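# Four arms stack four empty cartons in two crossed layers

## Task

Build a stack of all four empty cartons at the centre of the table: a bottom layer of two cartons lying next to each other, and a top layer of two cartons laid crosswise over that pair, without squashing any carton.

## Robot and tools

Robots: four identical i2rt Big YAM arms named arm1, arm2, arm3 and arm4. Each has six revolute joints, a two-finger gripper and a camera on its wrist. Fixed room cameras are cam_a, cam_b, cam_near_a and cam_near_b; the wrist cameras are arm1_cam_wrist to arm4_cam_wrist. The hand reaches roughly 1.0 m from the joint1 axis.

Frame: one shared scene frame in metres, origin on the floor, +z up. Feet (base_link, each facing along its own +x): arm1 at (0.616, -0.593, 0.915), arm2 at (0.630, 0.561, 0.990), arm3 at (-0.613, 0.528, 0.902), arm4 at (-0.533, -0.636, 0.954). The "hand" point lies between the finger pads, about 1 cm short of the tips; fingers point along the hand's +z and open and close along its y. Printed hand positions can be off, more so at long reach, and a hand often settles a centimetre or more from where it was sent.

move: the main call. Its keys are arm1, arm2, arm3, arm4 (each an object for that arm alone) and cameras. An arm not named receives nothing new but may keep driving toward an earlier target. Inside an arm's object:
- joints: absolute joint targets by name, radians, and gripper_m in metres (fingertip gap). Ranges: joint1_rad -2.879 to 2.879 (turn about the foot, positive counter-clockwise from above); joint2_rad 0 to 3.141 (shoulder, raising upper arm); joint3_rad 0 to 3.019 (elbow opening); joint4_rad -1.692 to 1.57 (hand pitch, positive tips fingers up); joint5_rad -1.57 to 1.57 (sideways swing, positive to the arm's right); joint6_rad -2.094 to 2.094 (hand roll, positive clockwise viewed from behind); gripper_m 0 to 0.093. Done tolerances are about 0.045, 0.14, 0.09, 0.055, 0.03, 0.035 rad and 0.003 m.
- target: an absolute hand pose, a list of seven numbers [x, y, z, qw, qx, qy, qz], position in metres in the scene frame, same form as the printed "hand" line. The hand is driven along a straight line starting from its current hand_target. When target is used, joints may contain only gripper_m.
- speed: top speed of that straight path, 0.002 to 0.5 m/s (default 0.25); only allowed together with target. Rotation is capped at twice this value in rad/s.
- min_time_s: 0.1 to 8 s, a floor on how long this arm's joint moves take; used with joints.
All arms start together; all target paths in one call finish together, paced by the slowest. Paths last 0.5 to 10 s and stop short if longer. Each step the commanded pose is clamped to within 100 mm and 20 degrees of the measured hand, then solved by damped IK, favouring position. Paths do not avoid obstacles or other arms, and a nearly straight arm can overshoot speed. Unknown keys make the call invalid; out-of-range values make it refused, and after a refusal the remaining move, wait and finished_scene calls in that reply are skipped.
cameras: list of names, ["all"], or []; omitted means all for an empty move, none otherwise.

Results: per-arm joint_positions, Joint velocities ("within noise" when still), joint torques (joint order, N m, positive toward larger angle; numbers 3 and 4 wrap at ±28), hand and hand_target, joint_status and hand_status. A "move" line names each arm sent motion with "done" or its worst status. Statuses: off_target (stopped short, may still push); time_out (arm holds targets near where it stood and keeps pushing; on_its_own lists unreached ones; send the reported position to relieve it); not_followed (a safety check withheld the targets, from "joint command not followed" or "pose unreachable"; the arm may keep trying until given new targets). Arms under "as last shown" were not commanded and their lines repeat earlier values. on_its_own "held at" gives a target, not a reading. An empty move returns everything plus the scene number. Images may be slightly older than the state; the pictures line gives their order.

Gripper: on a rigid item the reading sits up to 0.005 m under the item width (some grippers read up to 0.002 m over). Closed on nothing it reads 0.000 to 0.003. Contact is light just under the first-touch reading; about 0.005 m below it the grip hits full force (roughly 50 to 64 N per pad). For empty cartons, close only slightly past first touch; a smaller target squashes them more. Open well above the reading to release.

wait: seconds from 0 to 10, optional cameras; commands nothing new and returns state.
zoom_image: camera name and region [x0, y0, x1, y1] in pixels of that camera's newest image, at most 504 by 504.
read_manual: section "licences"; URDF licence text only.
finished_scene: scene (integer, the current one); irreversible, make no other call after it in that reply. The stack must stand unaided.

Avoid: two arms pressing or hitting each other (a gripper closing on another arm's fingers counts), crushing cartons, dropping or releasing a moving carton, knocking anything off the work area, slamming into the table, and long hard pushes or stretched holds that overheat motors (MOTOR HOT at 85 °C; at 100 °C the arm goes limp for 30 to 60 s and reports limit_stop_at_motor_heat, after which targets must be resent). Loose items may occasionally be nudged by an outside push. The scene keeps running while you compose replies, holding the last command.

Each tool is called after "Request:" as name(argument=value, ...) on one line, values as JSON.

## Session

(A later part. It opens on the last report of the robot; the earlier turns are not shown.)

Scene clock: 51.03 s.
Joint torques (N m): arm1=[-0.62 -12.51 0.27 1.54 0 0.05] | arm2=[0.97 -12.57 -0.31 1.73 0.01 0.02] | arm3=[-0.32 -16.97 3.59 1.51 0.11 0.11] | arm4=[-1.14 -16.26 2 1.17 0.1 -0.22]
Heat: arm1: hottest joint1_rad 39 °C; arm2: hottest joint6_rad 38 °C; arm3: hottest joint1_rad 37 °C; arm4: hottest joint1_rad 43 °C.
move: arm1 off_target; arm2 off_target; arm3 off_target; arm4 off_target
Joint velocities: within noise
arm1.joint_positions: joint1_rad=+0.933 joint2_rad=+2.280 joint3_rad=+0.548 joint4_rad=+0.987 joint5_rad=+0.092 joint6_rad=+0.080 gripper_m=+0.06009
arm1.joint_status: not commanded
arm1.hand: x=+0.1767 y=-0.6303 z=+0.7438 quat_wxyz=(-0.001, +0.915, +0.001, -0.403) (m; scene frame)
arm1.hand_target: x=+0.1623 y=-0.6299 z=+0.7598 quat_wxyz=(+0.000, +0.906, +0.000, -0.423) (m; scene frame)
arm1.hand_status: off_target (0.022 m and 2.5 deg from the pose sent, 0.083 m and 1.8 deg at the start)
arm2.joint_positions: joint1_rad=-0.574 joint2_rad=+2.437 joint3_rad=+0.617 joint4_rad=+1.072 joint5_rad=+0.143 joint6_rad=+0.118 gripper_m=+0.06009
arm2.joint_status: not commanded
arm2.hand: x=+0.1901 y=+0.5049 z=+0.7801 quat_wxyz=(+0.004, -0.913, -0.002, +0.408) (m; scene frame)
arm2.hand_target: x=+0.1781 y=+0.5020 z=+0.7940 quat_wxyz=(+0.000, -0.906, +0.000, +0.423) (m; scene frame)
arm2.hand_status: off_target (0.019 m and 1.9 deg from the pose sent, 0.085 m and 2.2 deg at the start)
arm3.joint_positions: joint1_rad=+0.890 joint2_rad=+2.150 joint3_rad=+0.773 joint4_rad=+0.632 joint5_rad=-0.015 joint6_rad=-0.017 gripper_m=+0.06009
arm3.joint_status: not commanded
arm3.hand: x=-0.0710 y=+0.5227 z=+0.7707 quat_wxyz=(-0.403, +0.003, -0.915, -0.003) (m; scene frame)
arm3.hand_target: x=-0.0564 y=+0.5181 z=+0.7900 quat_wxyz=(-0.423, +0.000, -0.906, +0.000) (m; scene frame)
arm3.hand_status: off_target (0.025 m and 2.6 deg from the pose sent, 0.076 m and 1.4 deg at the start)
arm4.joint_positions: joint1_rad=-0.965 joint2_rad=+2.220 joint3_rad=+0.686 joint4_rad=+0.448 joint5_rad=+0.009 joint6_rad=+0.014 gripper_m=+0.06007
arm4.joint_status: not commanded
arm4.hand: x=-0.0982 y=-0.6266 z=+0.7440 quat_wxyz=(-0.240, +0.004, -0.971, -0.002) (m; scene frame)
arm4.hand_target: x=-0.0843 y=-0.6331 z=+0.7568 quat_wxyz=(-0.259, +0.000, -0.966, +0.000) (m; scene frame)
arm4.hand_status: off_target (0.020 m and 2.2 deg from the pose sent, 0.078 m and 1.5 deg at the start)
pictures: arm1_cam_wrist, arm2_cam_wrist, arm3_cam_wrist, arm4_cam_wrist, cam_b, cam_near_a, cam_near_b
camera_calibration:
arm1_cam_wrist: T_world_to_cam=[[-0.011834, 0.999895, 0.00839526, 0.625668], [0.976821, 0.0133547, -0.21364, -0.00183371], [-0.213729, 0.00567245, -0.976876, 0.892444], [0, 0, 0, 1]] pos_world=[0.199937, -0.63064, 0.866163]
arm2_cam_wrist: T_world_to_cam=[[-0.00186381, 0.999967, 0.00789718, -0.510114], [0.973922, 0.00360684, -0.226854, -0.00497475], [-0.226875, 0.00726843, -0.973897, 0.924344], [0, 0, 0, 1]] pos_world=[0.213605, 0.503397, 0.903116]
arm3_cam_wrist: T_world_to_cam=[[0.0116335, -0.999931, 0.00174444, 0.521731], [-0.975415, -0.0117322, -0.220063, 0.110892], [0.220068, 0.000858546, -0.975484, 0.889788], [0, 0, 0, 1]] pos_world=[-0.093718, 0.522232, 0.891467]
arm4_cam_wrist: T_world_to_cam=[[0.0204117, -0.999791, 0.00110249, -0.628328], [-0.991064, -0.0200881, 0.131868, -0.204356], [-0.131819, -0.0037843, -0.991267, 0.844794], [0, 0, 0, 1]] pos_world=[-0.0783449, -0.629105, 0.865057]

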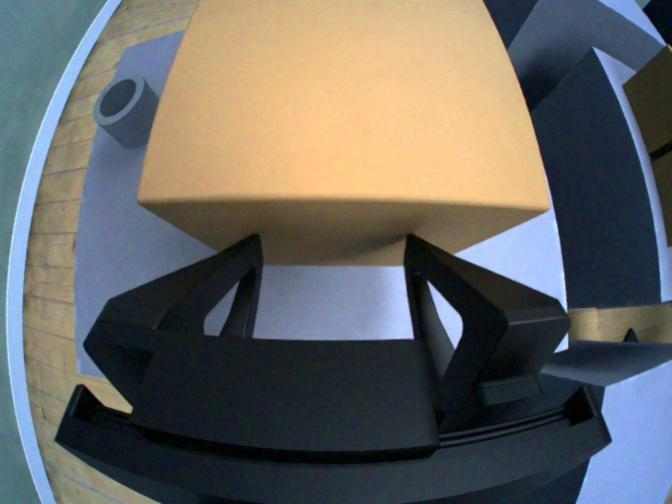

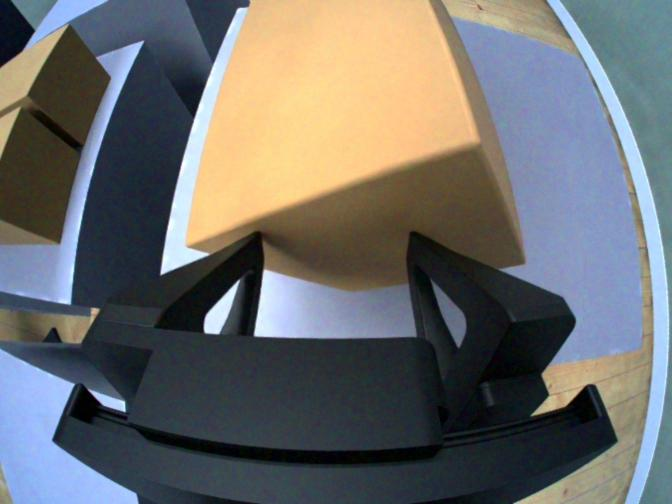

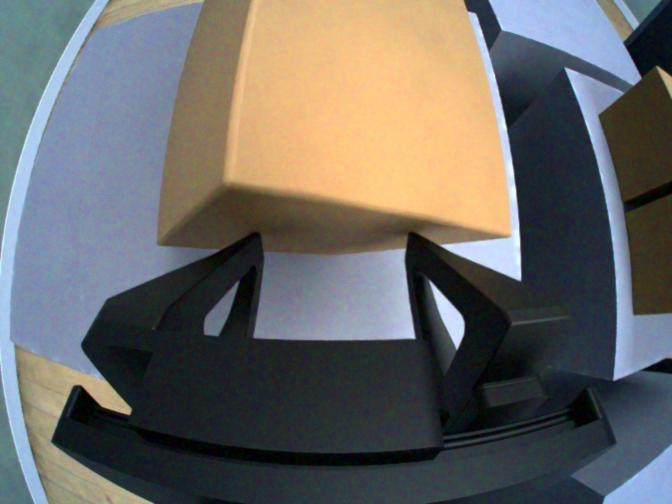

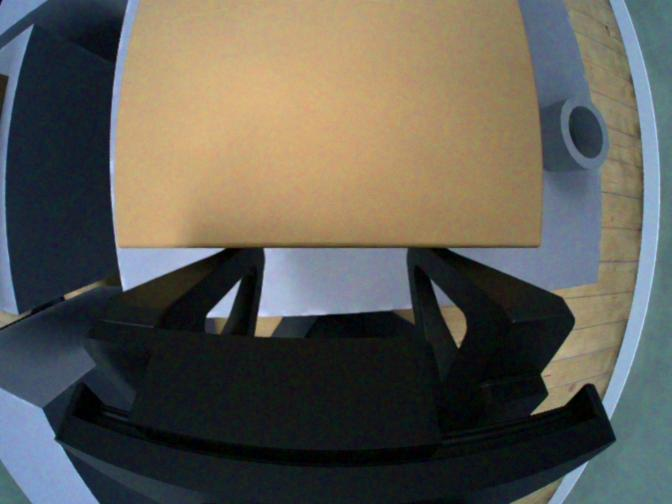

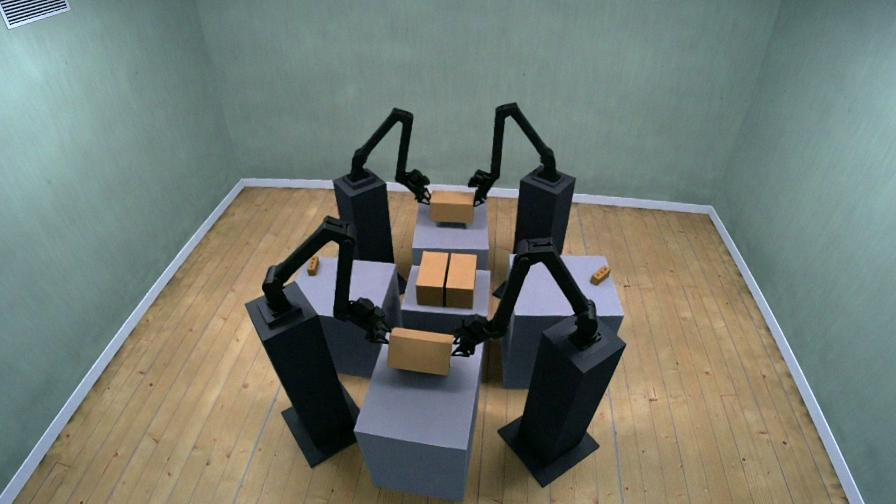

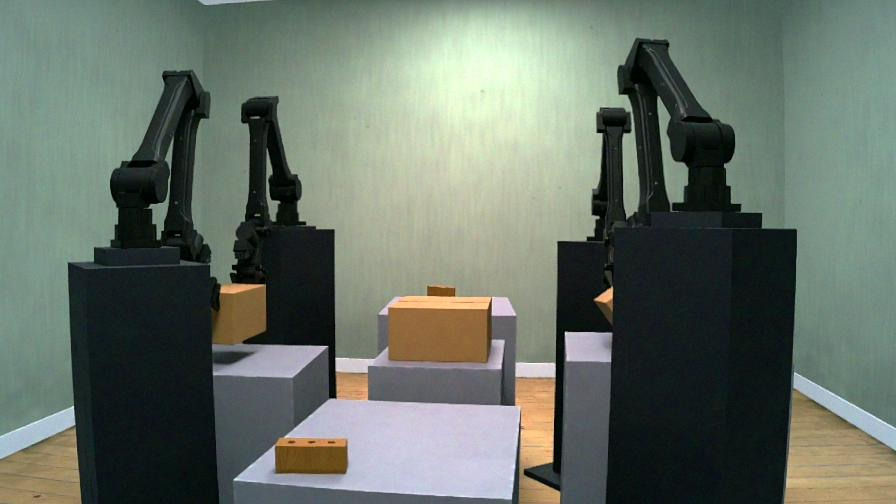

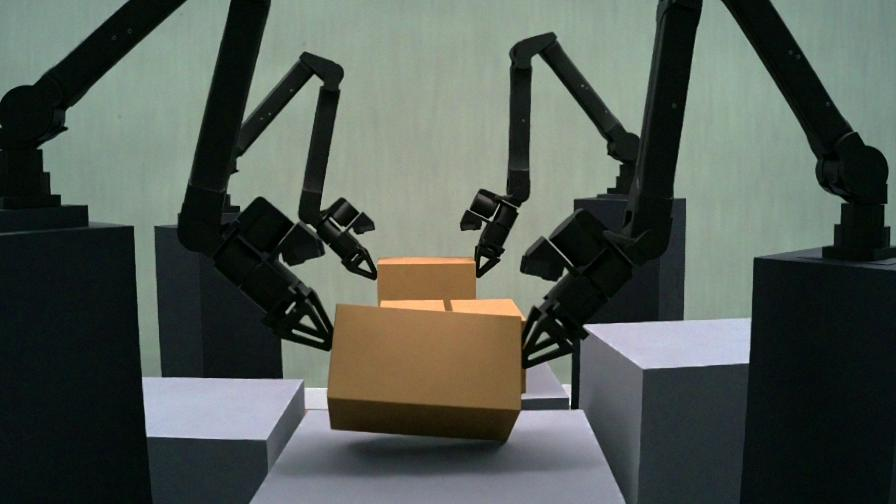

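Request:
move(arm1={"target": [0.161, -0.630, 0.95, 0, 0.9063, 0, -0.4226], "speed": 0.1}, arm2={"target": [0.178, 0.502, 0.724, 0, 0.9063, 0, -0.4226], "speed": 0.05}, arm3={"target": [-0.056, 0.518, 0.723, 0.4226, 0, 0.9063, 0], "speed": 0.05}, arm4={"target": [-0.083, -0.633, 0.947, 0.2588, 0, 0.9659, 0], "speed": 0.1}, cameras=["arm1_cam_wrist","arm2_cam_wrist","arm3_cam_wrist", "arm4_cam_wrist", "cam_b","cam_near_b"])

Scene clock: 55.57 s.
Joint torques (N m): arm1=[-0.62 -8 7.49 1.11 0.01 0.05] | arm2=[1.08 -10.11 0.28 3.28 0.03 0.07] | arm3=[-0.38 -14.39 3.7 2.35 0.08 0.11] | arm4=[-0.85 -11.16 10.18 0.73 0.08 -0.23]
Heat: arm1: hottest joint1_rad 38 °C; arm2: hottest joint6_rad 38 °C; arm3: hottest joint1_rad 37 °C; arm4: hottest joint1_rad 43 °C.
move: arm1 off_target; arm2 off_target; arm3 off_target; arm4 off_target
Joint velocities: within noise
arm1.joint_positions: joint1_rad=+0.933 joint2_rad=+1.497 joint3_rad=+0.453 joint4_rad=+0.294 joint5_rad=+0.092 joint6_rad=+0.080 gripper_m=+0.06009
arm1.joint_status: not commanded
arm1.hand: x=+0.1822 y=-0.6295 z=+0.9296 quat_wxyz=(-0.001, +0.916, +0.001, -0.401) (m; scene frame)
arm1.hand_target: x=+0.1619 y=-0.6298 z=+0.9506 quat_wxyz=(+0.000, +0.906, +0.000, -0.423) (m; scene frame)
arm1.hand_status: off_target (0.029 m and 2.7 deg from the pose sent, 0.207 m and 2.5 deg at the start)
arm2.joint_positions: joint1_rad=-0.574 joint2_rad=+2.629 joint3_rad=+0.729 joint4_rad=+1.144 joint5_rad=+0.143 joint6_rad=+0.118 gripper_m=+0.06009
arm2.joint_status: not commanded
arm2.hand: x=+0.1897 y=+0.5048 z=+0.7205 quat_wxyz=(+0.005, -0.915, -0.002, +0.404) (m; scene frame)
arm2.hand_target: x=+0.1783 y=+0.5020 z=+0.7242 quat_wxyz=(+0.000, -0.906, +0.000, +0.422) (m; scene frame)
arm2.hand_status: off_target (0.013 m and 2.4 deg from the pose sent, 0.057 m and 1.9 deg at the start)
arm3.joint_positions: joint1_rad=+0.890 joint2_rad=+2.316 joint3_rad=+0.820 joint4_rad=+0.751 joint5_rad=-0.015 joint6_rad=-0.017 gripper_m=+0.06009
arm3.joint_status: not commanded
arm3.hand: x=-0.0733 y=+0.5229 z=+0.7170 quat_wxyz=(-0.403, +0.003, -0.915, -0.003) (m; scene frame)
arm3.hand_target: x=-0.0566 y=+0.5180 z=+0.7235 quat_wxyz=(-0.422, +0.000, -0.906, +0.000) (m; scene frame)
arm3.hand_status: off_target (0.019 m and 2.5 deg from the pose sent, 0.050 m and 2.6 deg at the start)
arm4.joint_positions: joint1_rad=-0.965 joint2_rad=+1.578 joint3_rad=+0.624 joint4_rad=-0.132 joint5_rad=+0.009 joint6_rad=+0.014 gripper_m=+0.06007
arm4.joint_status: not commanded
arm4.hand: x=-0.1038 y=-0.6271 z=+0.9318 quat_wxyz=(-0.240, +0.004, -0.971, -0.002) (m; scene frame)
arm4.hand_target: x=-0.0838 y=-0.6332 z=+0.9475 quat_wxyz=(-0.259, +0.000, -0.966, +0.000) (m; scene frame)
arm4.hand_status: off_target (0.026 m and 2.2 deg from the pose sent, 0.204 m and 2.2 deg at the start)
pictures: arm1_cam_wrist, arm2_cam_wrist, arm3_cam_wrist, arm4_cam_wrist, cam_b, cam_near_b
camera_calibration:
arm1_cam_wrist: T_world_to_cam=[[-0.0123762, 0.999884, 0.00885656, 0.623084], [0.977724, 0.013957, -0.209431, 0.0287506], [-0.20953, 0.0060673, -0.977783, 1.07546], [0, 0, 0, 1]] pos_world=[0.204943, -0.629938, 1.05207]
arm2_cam_wrist: T_world_to_cam=[[-0.00191737, 0.999954, 0.0094112, -0.510608], [0.975767, 0.00393004, -0.218777, -0.0243575], [-0.218804, 0.00876366, -0.975729, 0.86524], [0, 0, 0, 1]] pos_world=[0.212106, 0.503097, 0.843717]
arm3_cam_wrist: T_world_to_cam=[[0.0116329, -0.999931, 0.00174925, 0.522049], [-0.975329, -0.0117323, -0.220445, 0.0970875], [0.22045, 0.000858325, -0.975398, 0.837994], [0, 0, 0, 1]] pos_world=[-0.0961169, 0.522432, 0.837867]
arm4_cam_wrist: T_world_to_cam=[[0.0204117, -0.999791, 0.00110249, -0.628821], [-0.991064, -0.0200881, 0.131868, -0.234692], [-0.131819, -0.0037843, -0.991267, 1.03031], [0, 0, 0, 1]] pos_world=[-0.0839449, -0.629505, 1.05296]

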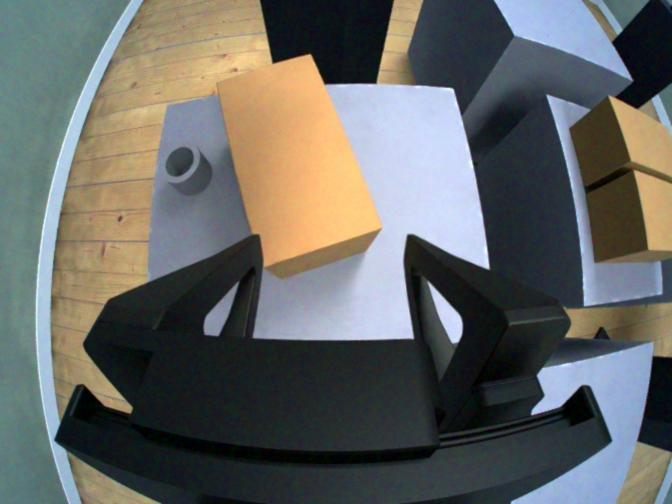

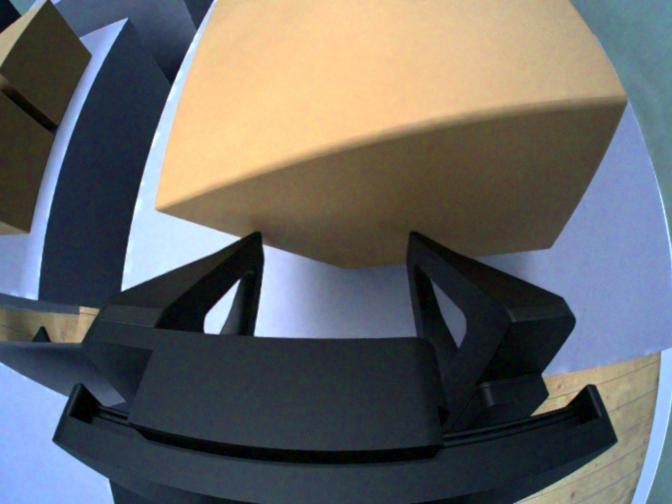

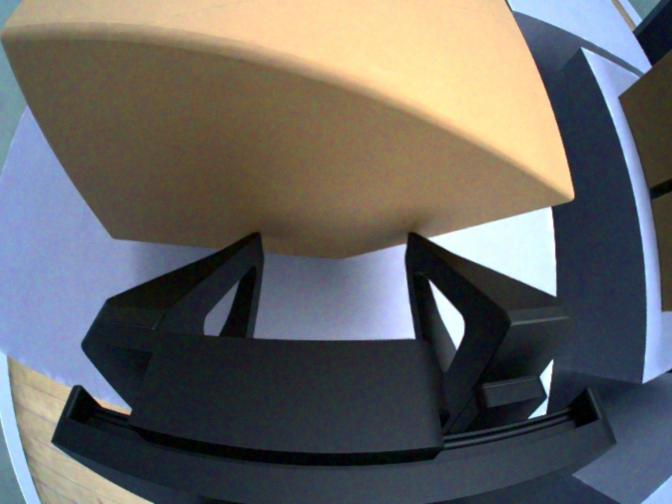

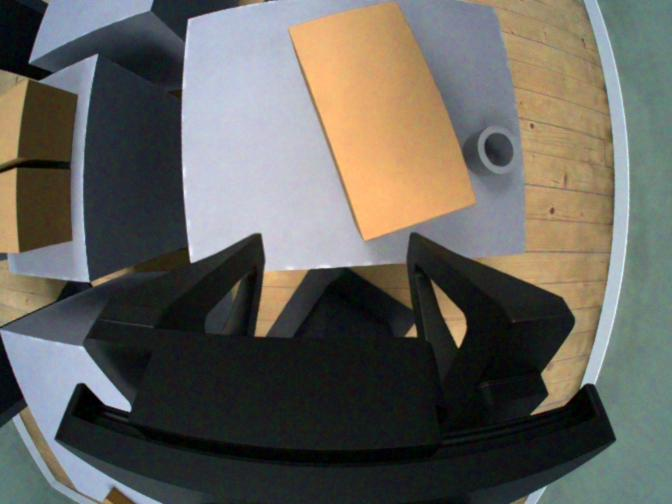

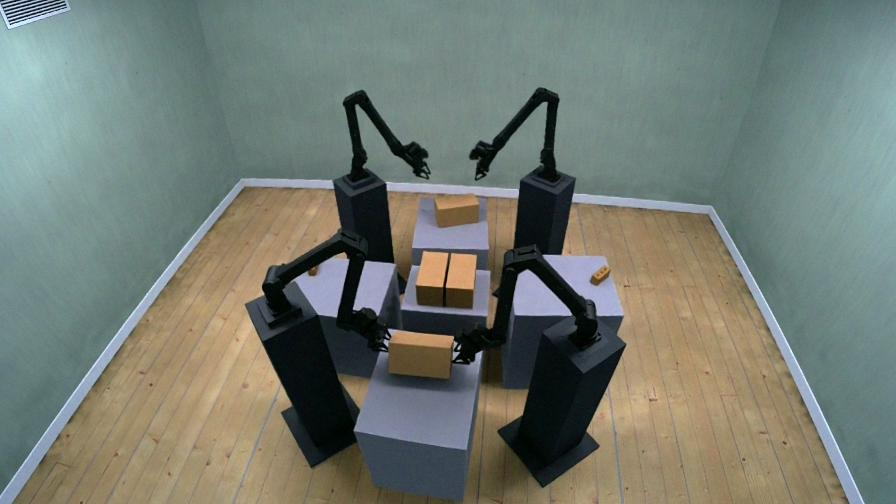

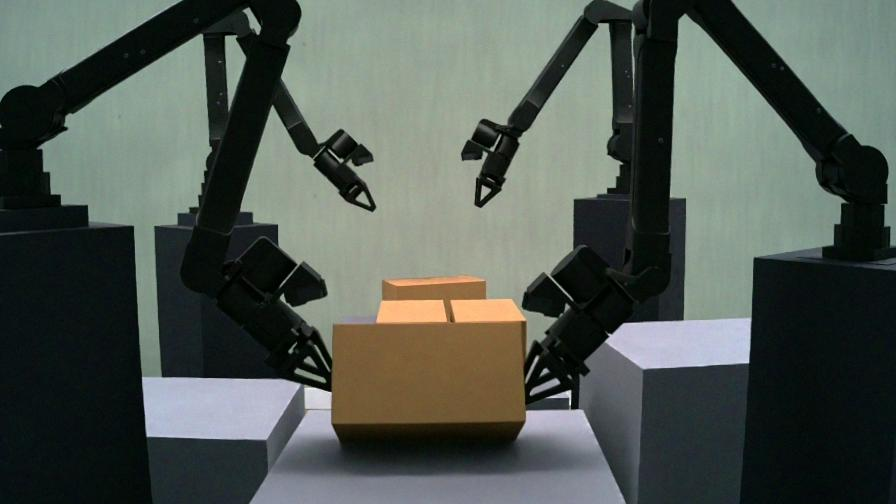

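Request:
move(arm1={"target": [0.187, -0.62, 0.68, 0.0697, 0.8939, 0.1495, -0.4168], "speed": 0.12}, arm2={"target": [0.182, 0.502, 0.695, 0, 0.9063, 0, -0.4226], "speed": 0.04}, arm3={"target": [-0.06, 0.518, 0.695, 0.4226, 0, 0.9063, 0], "speed": 0.04}, arm4={"target": [-0.155, -0.738, 0.68, 0.2553, -0.1594, 0.9527, 0.0427], "speed": 0.12}, cameras=["arm1_cam_wrist","arm2_cam_wrist","arm3_cam_wrist", "arm4_cam_wrist","cam_near_b"])

Scene clock: 63.23 s.
Joint torques (N m): arm1=[-1.49 -9.47 -0.91 2.1 -0.21 0.03] | arm2=[1.79 -9.82 -0.2 3.26 0.07 0.03] | arm3=[-0.38 -14.51 3.12 2.36 0.07 0.11] | arm4=[-0.67 -12.34 0.16 1.33 -0.21 -0.25]
Heat: arm1: hottest joint1_rad 38 °C; arm2: hottest joint6_rad 38 °C; arm3: hottest joint1_rad 37 °C; arm4: hottest joint1_rad 43 °C.
move: arm1 done; arm2 done; arm3 off_target; arm4 done
Joint velocities: within noise
arm1.joint_positions: joint1_rad=+0.773 joint2_rad=+2.531 joint3_rad=+0.633 joint4_rad=+1.148 joint5_rad=-0.286 joint6_rad=-0.247 gripper_m=+0.06009
arm1.joint_status: not commanded
arm1.hand: x=+0.1893 y=-0.6259 z=+0.6812 quat_wxyz=(+0.074, +0.896, +0.152, -0.410) (m; scene frame)
arm1.hand_target: x=+0.1870 y=-0.6201 z=+0.6800 quat_wxyz=(+0.070, +0.894, +0.150, -0.417) (m; scene frame)
arm1.hand_status: done (0.006 m and 1.0 deg from the pose sent, 0.250 m and 19.1 deg at the start)
arm2.joint_positions: joint1_rad=-0.574 joint2_rad=+2.717 joint3_rad=+0.786 joint4_rad=+1.186 joint5_rad=+0.143 joint6_rad=+0.118 gripper_m=+0.06009
arm2.joint_status: not commanded
arm2.hand: x=+0.1889 y=+0.5047 z=+0.6938 quat_wxyz=(+0.004, -0.912, -0.002, +0.409) (m; scene frame)
arm2.hand_target: x=+0.1820 y=+0.5020 z=+0.6952 quat_wxyz=(+0.000, -0.906, +0.000, +0.423) (m; scene frame)
arm2.hand_status: done (0.008 m and 1.8 deg from the pose sent, 0.027 m and 2.4 deg at the start)
arm3.joint_positions: joint1_rad=+0.890 joint2_rad=+2.399 joint3_rad=+0.848 joint4_rad=+0.810 joint5_rad=-0.015 joint6_rad=-0.017 gripper_m=+0.06009
arm3.joint_status: not commanded
arm3.hand: x=-0.0755 y=+0.5231 z=+0.6903 quat_wxyz=(-0.404, +0.003, -0.915, -0.003) (m; scene frame)
arm3.hand_target: x=-0.0605 y=+0.5180 z=+0.6954 quat_wxyz=(-0.422, +0.000, -0.906, +0.000) (m; scene frame)
arm3.hand_status: off_target (0.017 m and 2.4 deg from the pose sent, 0.026 m and 2.5 deg at the start)
arm4.joint_positions: joint1_rad=-1.392 joint2_rad=+2.421 joint3_rad=+0.702 joint4_rad=+0.552 joint5_rad=-0.342 joint6_rad=-0.666 gripper_m=+0.06007
arm4.joint_status: not commanded
arm4.hand: x=-0.1524 y=-0.7342 z=+0.6865 quat_wxyz=(-0.255, +0.161, -0.952, -0.044) (m; scene frame)
arm4.hand_target: x=-0.1550 y=-0.7380 z=+0.6802 quat_wxyz=(-0.255, +0.159, -0.953, -0.043) (m; scene frame)
arm4.hand_status: done (0.008 m and 0.2 deg from the pose sent, 0.280 m and 18.6 deg at the start)
pictures: arm1_cam_wrist, arm2_cam_wrist, arm3_cam_wrist, arm4_cam_wrist, cam_near_b
camera_calibration:
arm1_cam_wrist: T_world_to_cam=[[-0.34349, 0.939154, -0.00193815, 0.653745], [0.911339, 0.332817, -0.242268, 0.204179], [-0.226882, -0.084983, -0.970207, 0.775077], [0, 0, 0, 1]] pos_world=[0.21433, -0.616053, 0.802719]
arm2_cam_wrist: T_world_to_cam=[[-0.00185308, 0.999971, 0.00739182, -0.508826], [0.97334, 0.00349901, -0.229338, -0.0215646], [-0.229357, 0.00676978, -0.973319, 0.840424], [0, 0, 0, 1]] pos_world=[0.212804, 0.503197, 0.816815]
arm3_cam_wrist: T_world_to_cam=[[0.0116069, -0.999931, 0.00188271, 0.522215], [-0.974646, -0.0117341, -0.223447, 0.0911562], [0.223453, 0.000758558, -0.974714, 0.812215], [0, 0, 0, 1]] pos_world=[-0.0987085, 0.522632, 0.811063]
arm4_cam_wrist: T_world_to_cam=[[0.339508, -0.940602, 0.00131208, -0.642719], [-0.936497, -0.337896, 0.0938122, -0.451516], [-0.0877966, -0.0330788, -0.995589, 0.768506], [0, 0, 0, 1]] pos_world=[-0.137163, -0.731687, 0.808317]

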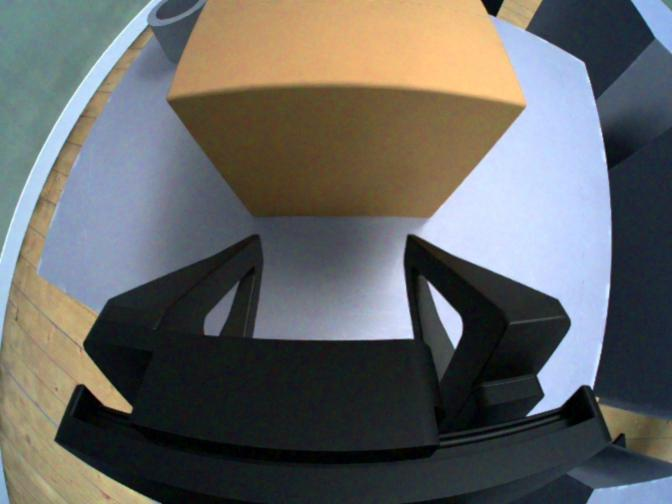

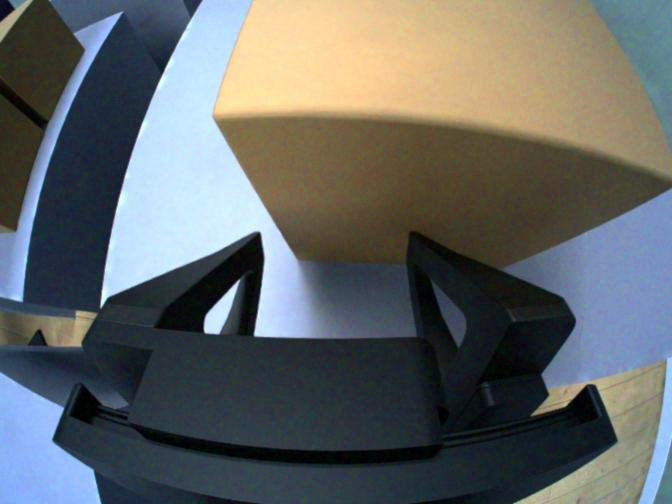

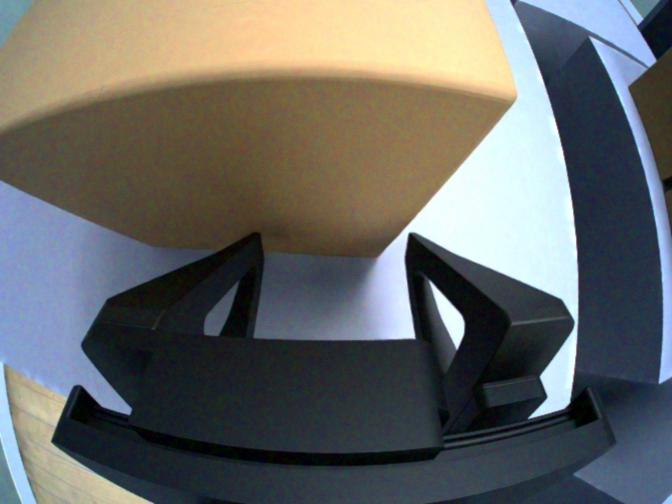

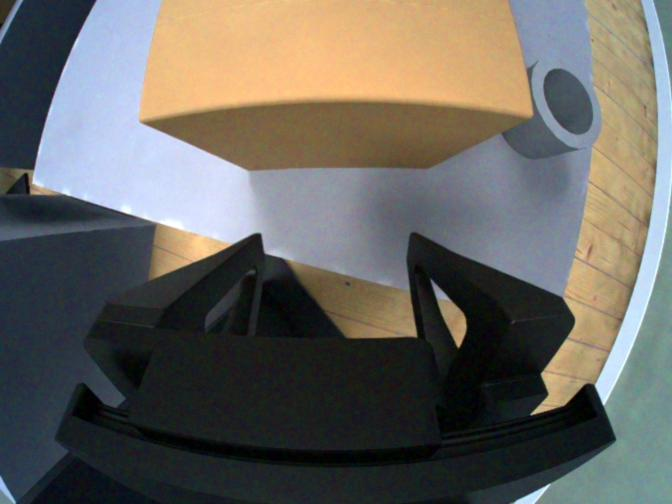

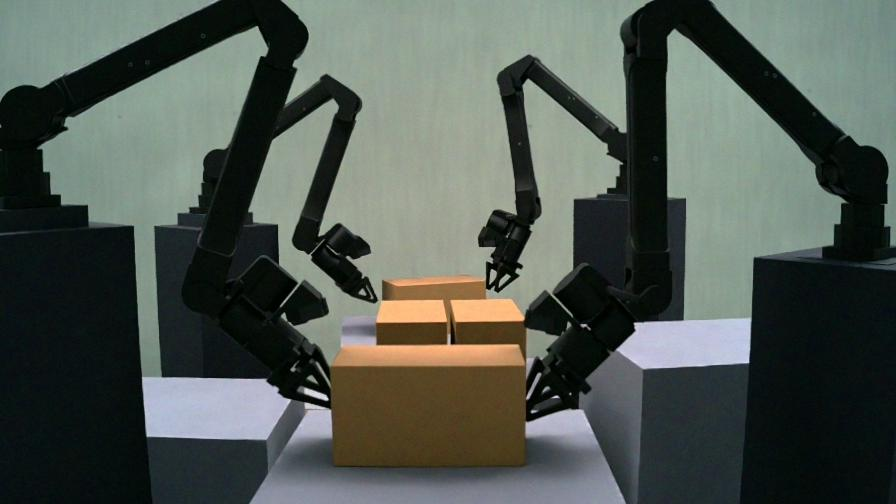

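Request:
move(arm1={"target": [0.125, -0.642, 0.69, 0.0697, 0.8939, 0.1495, -0.4168], "speed": 0.05}, arm2={"target": [0.23, 0.515, 0.72, -0.01106, 0.9060, -0.02373, -0.42246], "speed": 0.05}, arm3={"target": [-0.115, 0.535, 0.72, 0.42246, 0.02373, 0.9060, -0.01106], "speed": 0.05}, arm4={"target": [-0.089, -0.717, 0.685, 0.2553, -0.1594, 0.9527, 0.0427], "speed": 0.05}, cameras=["arm1_cam_wrist","arm2_cam_wrist","arm3_cam_wrist", "arm4_cam_wrist","cam_near_b"])

Scene clock: 67.27 s.
Joint torques (N m): arm1=[1.61 -13.57 1.01 1.26 -0.01 0.14] | arm2=[1.67 -10.75 -4.31 2.92 0.29 0.12] | arm3=[1.44 -15.15 0.21 2.11 0.3 0.19] | arm4=[1.79 -15.38 2.86 0.84 -0.17 -0.05]
Heat: arm1: hottest joint1_rad 38 °C; arm2: hottest joint6_rad 38 °C; arm3: hottest joint1_rad 36 °C; arm4: hottest joint1_rad 43 °C.
move: arm1 off_target; arm2 done; arm3 off_target; arm4 off_target
Joint velocities: within noise
arm1.joint_positions: joint1_rad=+0.808 joint2_rad=+2.495 joint3_rad=+0.740 joint4_rad=+0.985 joint5_rad=-0.241 joint6_rad=-0.213 gripper_m=+0.06009
arm1.joint_status: not commanded
arm1.hand: x=+0.1464 y=-0.6330 z=+0.6746 quat_wxyz=(+0.069, +0.904, +0.142, -0.397) (m; scene frame)
arm1.hand_target: x=+0.1257 y=-0.6421 z=+0.6903 quat_wxyz=(+0.070, +0.894, +0.149, -0.417) (m; scene frame)
arm1.hand_status: off_target (0.028 m and 2.7 deg from the pose sent, 0.067 m and 1.0 deg at the start)
arm2.joint_positions: joint1_rad=-0.572 joint2_rad=+2.719 joint3_rad=+0.675 joint4_rad=+1.316 joint5_rad=+0.187 joint6_rad=+0.154 gripper_m=+0.06009
arm2.joint_status: not commanded
arm2.hand: x=+0.2247 y=+0.5180 z=+0.7143 quat_wxyz=(+0.014, -0.907, +0.023, +0.419) (m; scene frame)
arm2.hand_target: x=+0.2298 y=+0.5151 z=+0.7199 quat_wxyz=(+0.011, -0.906, +0.024, +0.422) (m; scene frame)
arm2.hand_status: done (0.008 m and 0.5 deg from the pose sent, 0.050 m and 3.5 deg at the start)
arm3.joint_positions: joint1_rad=+0.930 joint2_rad=+2.350 joint3_rad=+0.704 joint4_rad=+0.912 joint5_rad=+0.068 joint6_rad=+0.048 gripper_m=+0.06009
arm3.joint_status: not commanded
arm3.hand: x=-0.1212 y=+0.5287 z=+0.7086 quat_wxyz=(-0.408, -0.025, -0.912, +0.014) (m; scene frame)
arm3.hand_target: x=-0.1152 y=+0.5349 z=+0.7198 quat_wxyz=(-0.422, -0.024, -0.906, +0.011) (m; scene frame)
arm3.hand_status: off_target (0.014 m and 1.8 deg from the pose sent, 0.051 m and 4.1 deg at the start)
arm4.joint_positions: joint1_rad=-1.306 joint2_rad=+2.421 joint3_rad=+0.805 joint4_rad=+0.450 joint5_rad=-0.294 joint6_rad=-0.572 gripper_m=+0.06007
arm4.joint_status: not commanded
arm4.hand: x=-0.1091 y=-0.7216 z=+0.6805 quat_wxyz=(-0.242, +0.153, -0.957, -0.045) (m; scene frame)
arm4.hand_target: x=-0.0893 y=-0.7167 z=+0.6856 quat_wxyz=(-0.255, +0.160, -0.953, -0.043) (m; scene frame)
arm4.hand_status: off_target (0.021 m and 1.8 deg from the pose sent, 0.066 m and 0.3 deg at the start)
pictures: arm1_cam_wrist, arm2_cam_wrist, arm3_cam_wrist, arm4_cam_wrist, cam_near_b
camera_calibration:
arm1_cam_wrist: T_world_to_cam=[[-0.323355, 0.946259, -0.00597105, 0.649864], [0.92507, 0.314773, -0.212519, 0.210585], [-0.199218, -0.0742425, -0.977139, 0.765738], [0, 0, 0, 1]] pos_world=[0.16788, -0.624376, 0.796865]
arm2_cam_wrist: T_world_to_cam=[[0.0519854, 0.998635, 0.00506529, -0.531978], [0.966528, -0.0490367, -0.251831, -0.00678259], [-0.251239, 0.0179873, -0.967758, 0.863569], [0, 0, 0, 1]] pos_world=[0.251173, 0.515386, 0.836712]
arm3_cam_wrist: T_world_to_cam=[[-0.0542267, -0.998483, 0.00957476, 0.514056], [-0.971291, 0.0505208, -0.232468, 0.0246374], [0.231631, -0.0219059, -0.972557, 0.85172], [0, 0, 0, 1]] pos_world=[-0.145479, 0.530689, 0.829152]
arm4_cam_wrist: T_world_to_cam=[[0.32453, -0.945828, -0.00950754, -0.643646], [-0.9386, -0.323262, 0.120546, -0.414094], [-0.117089, -0.0301971, -0.992662, 0.763626], [0, 0, 0, 1]] pos_world=[-0.0903737, -0.71958, 0.80182]

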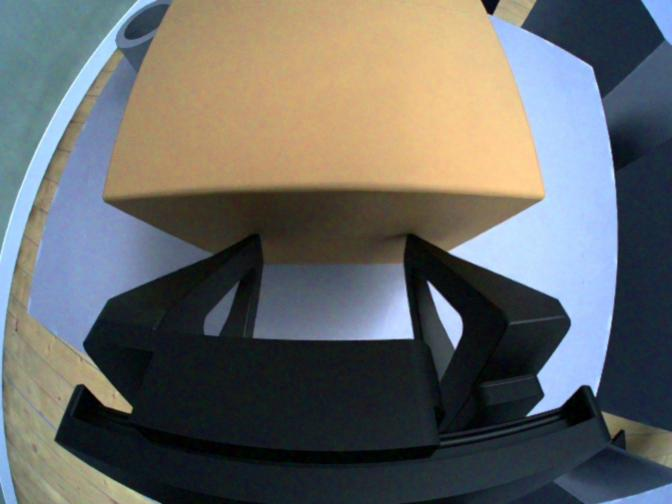

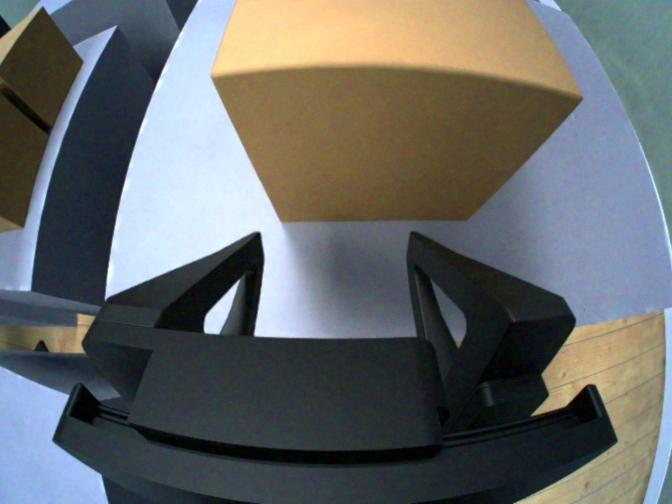

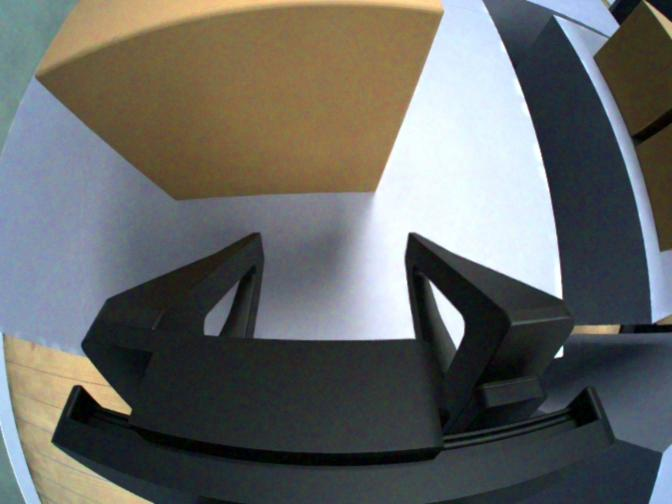

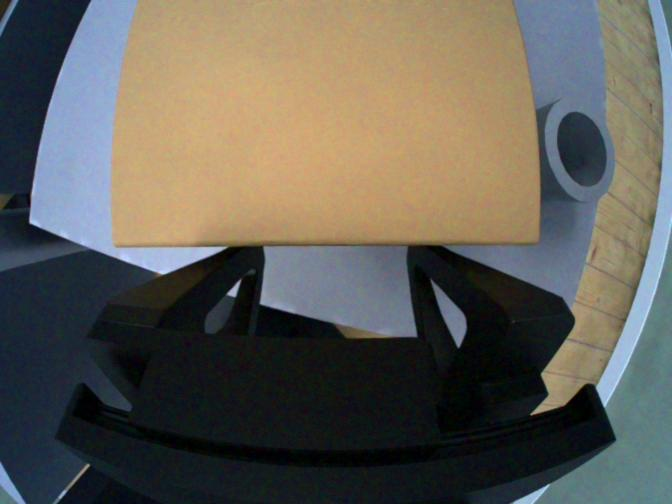

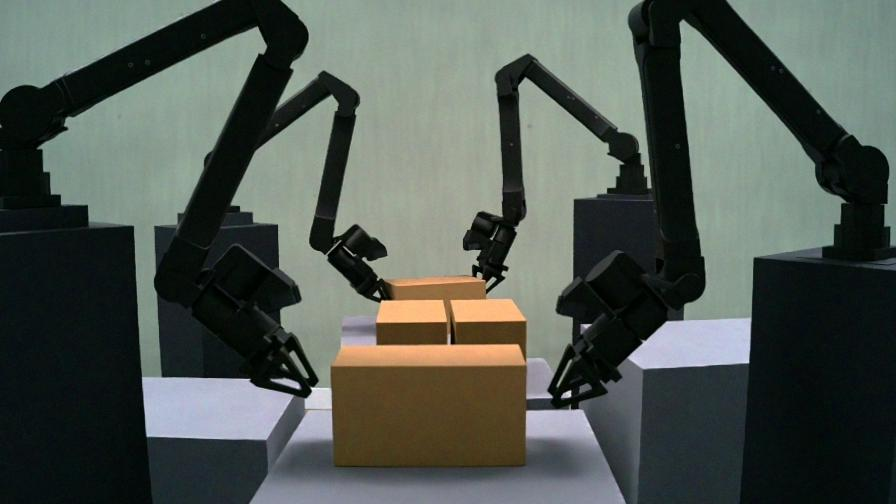

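Request:
move(arm1={"target": [0.112, -0.646, 0.78, 0.0697, 0.8939, 0.1495, -0.4168], "speed": 0.05}, arm2={"target": [0.225, 0.540, 0.72, -0.00738, 0.9062, -0.01582, -0.4225], "speed": 0.05}, arm3={"target": [-0.115, 0.568, 0.72, 0.42254, 0.01582, 0.9062, -0.00738], "speed": 0.05}, arm4={"target": [-0.076, -0.713, 0.775, 0.2553, -0.1594, 0.9527, 0.0427], "speed": 0.05}, cameras=["arm1_cam_wrist","arm2_cam_wrist","arm3_cam_wrist", "arm4_cam_wrist","cam_near_b","cam_near_a"])

Scene clock: 71.17 s.
Joint torques (N m): arm1=[1.96 -14.51 2.82 2.03 -0.14 0.17] | arm2=[0.09 -10.29 -4.05 2.97 -0.09 -0.08] | arm3=[1.44 -15.09 0.68 1.65 0.32 0.22] | arm4=[2.26 -17.26 3.99 1.46 -0.48 0.02]
Heat: arm1: hottest joint1_rad 38 °C; arm2: hottest joint6_rad 37 °C; arm3: hottest joint2_rad 37 °C; arm4: hottest joint1_rad 43 °C.
move: arm1 off_target; arm2 done; arm3 off_target; arm4 off_target
Joint velocities: within noise
arm1.joint_positions: joint1_rad=+0.814 joint2_rad=+2.215 joint3_rad=+0.645 joint4_rad=+0.748 joint5_rad=-0.230 joint6_rad=-0.207 gripper_m=+0.06009
arm1.joint_status: not commanded
arm1.hand: x=+0.1462 y=-0.6338 z=+0.7473 quat_wxyz=(+0.070, +0.915, +0.139, -0.373) (m; scene frame)
arm1.hand_target: x=+0.1137 y=-0.6461 z=+0.7804 quat_wxyz=(+0.070, +0.894, +0.149, -0.417) (m; scene frame)
arm1.hand_status: off_target (0.049 m and 5.7 deg from the pose sent, 0.112 m and 2.7 deg at the start)
arm2.joint_positions: joint1_rad=-0.651 joint2_rad=+2.719 joint3_rad=+0.675 joint4_rad=+1.328 joint5_rad=+0.106 joint6_rad=+0.095 gripper_m=+0.06009
arm2.joint_status: not commanded
arm2.hand: x=+0.2207 y=+0.5359 z=+0.7150 quat_wxyz=(+0.005, -0.907, +0.016, +0.420) (m; scene frame)
arm2.hand_target: x=+0.2248 y=+0.5398 z=+0.7200 quat_wxyz=(+0.007, -0.906, +0.016, +0.423) (m; scene frame)
arm2.hand_status: done (0.008 m and 0.4 deg from the pose sent, 0.023 m and 1.2 deg at the start)
arm3.joint_positions: joint1_rad=+1.014 joint2_rad=+2.349 joint3_rad=+0.704 joint4_rad=+0.912 joint5_rad=+0.119 joint6_rad=+0.091 gripper_m=+0.06009
arm3.joint_status: not commanded
arm3.hand: x=-0.1222 y=+0.5611 z=+0.7098 quat_wxyz=(-0.411, -0.017, -0.911, +0.012) (m; scene frame)
arm3.hand_target: x=-0.1152 y=+0.5680 z=+0.7199 quat_wxyz=(-0.422, -0.016, -0.906, +0.007) (m; scene frame)
arm3.hand_status: off_target (0.014 m and 1.6 deg from the pose sent, 0.041 m and 2.2 deg at the start)
arm4.joint_positions: joint1_rad=-1.296 joint2_rad=+2.176 joint3_rad=+0.739 joint4_rad=+0.230 joint5_rad=-0.277 joint6_rad=-0.562 gripper_m=+0.06007
arm4.joint_status: not commanded
arm4.hand: x=-0.1078 y=-0.7204 z=+0.7532 quat_wxyz=(-0.221, +0.149, -0.963, -0.049) (m; scene frame)
arm4.hand_target: x=-0.0769 y=-0.7125 z=+0.7754 quat_wxyz=(-0.256, +0.160, -0.953, -0.044) (m; scene frame)
arm4.hand_status: off_target (0.039 m and 4.4 deg from the pose sent, 0.101 m and 1.8 deg at the start)
pictures: arm1_cam_wrist, arm2_cam_wrist, arm3_cam_wrist, arm4_cam_wrist, cam_near_a, cam_near_b
camera_calibration:
arm1_cam_wrist: T_world_to_cam=[[-0.317335, 0.948118, -0.019253, 0.661244], [0.936672, 0.310203, -0.162538, 0.184577], [-0.148133, -0.0696126, -0.986514, 0.839131], [0, 0, 0, 1]] pos_world=[0.16125, -0.625779, 0.870547]
arm2_cam_wrist: T_world_to_cam=[[0.032176, 0.99947, -0.0048553, -0.538599], [0.967071, -0.0323593, -0.25244, -0.0105268], [-0.252464, 0.00342711, -0.9676, 0.870906], [0, 0, 0, 1]] pos_world=[0.247383, 0.534988, 0.837417]
arm3_cam_wrist: T_world_to_cam=[[-0.0367626, -0.999262, 0.0111365, 0.547792], [-0.97075, 0.0330634, -0.237804, 0.0359644], [0.237261, -0.019553, -0.971249, 0.852298], [0, 0, 0, 1]] pos_world=[-0.147166, 0.562864, 0.830245]
arm4_cam_wrist: T_world_to_cam=[[0.319447, -0.947243, -0.0261723, -0.631159], [-0.933678, -0.31935, 0.162049, -0.449209], [-0.161858, -0.0273296, -0.986435, 0.828493], [0, 0, 0, 1]] pos_world=[-0.0836966, -0.718673, 0.87353]

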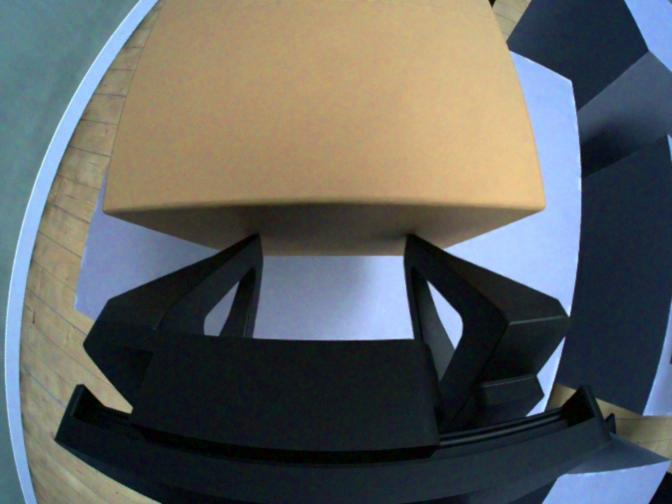

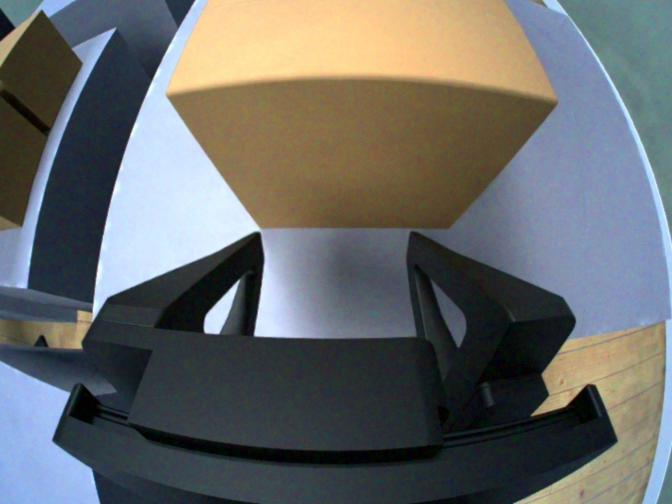

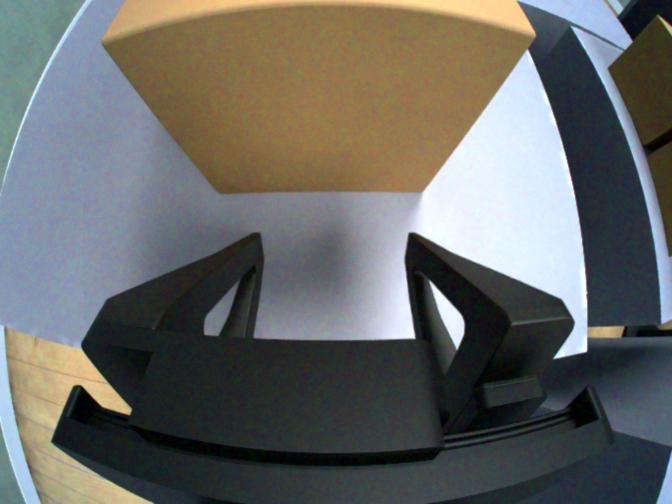

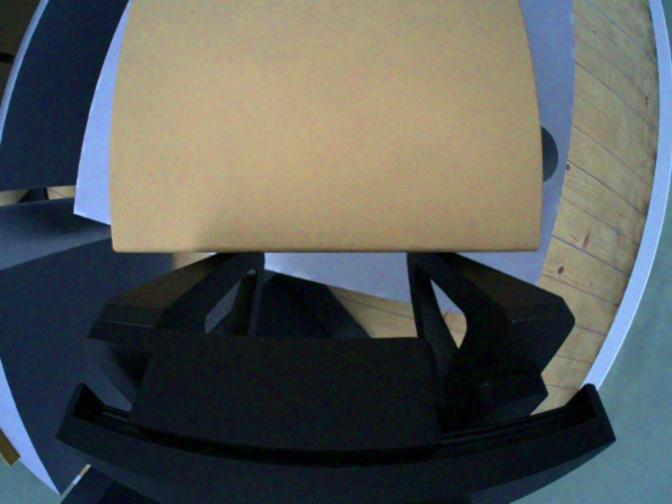

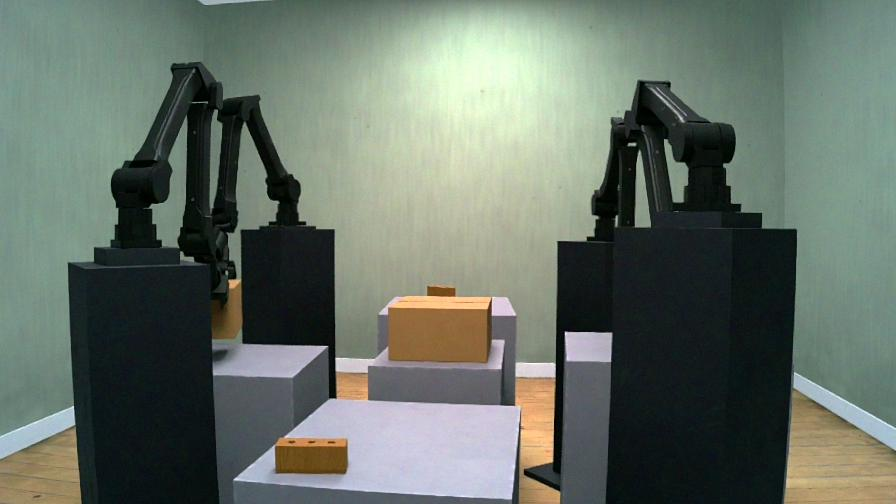

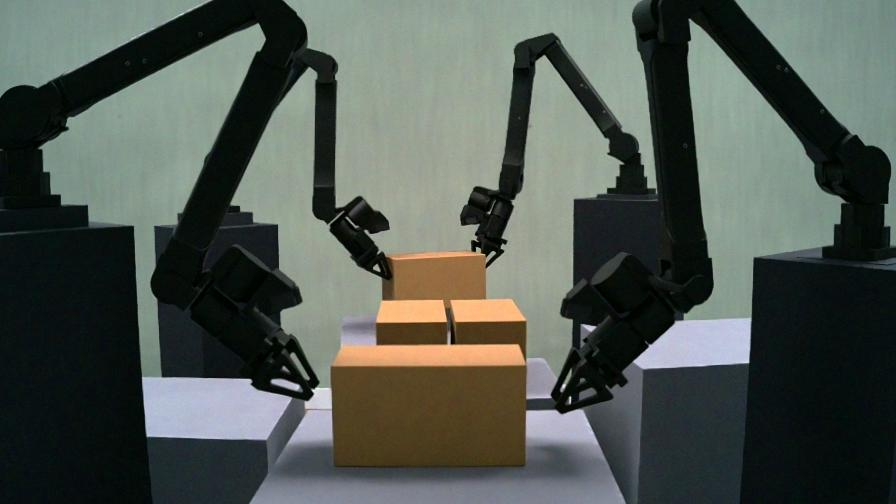

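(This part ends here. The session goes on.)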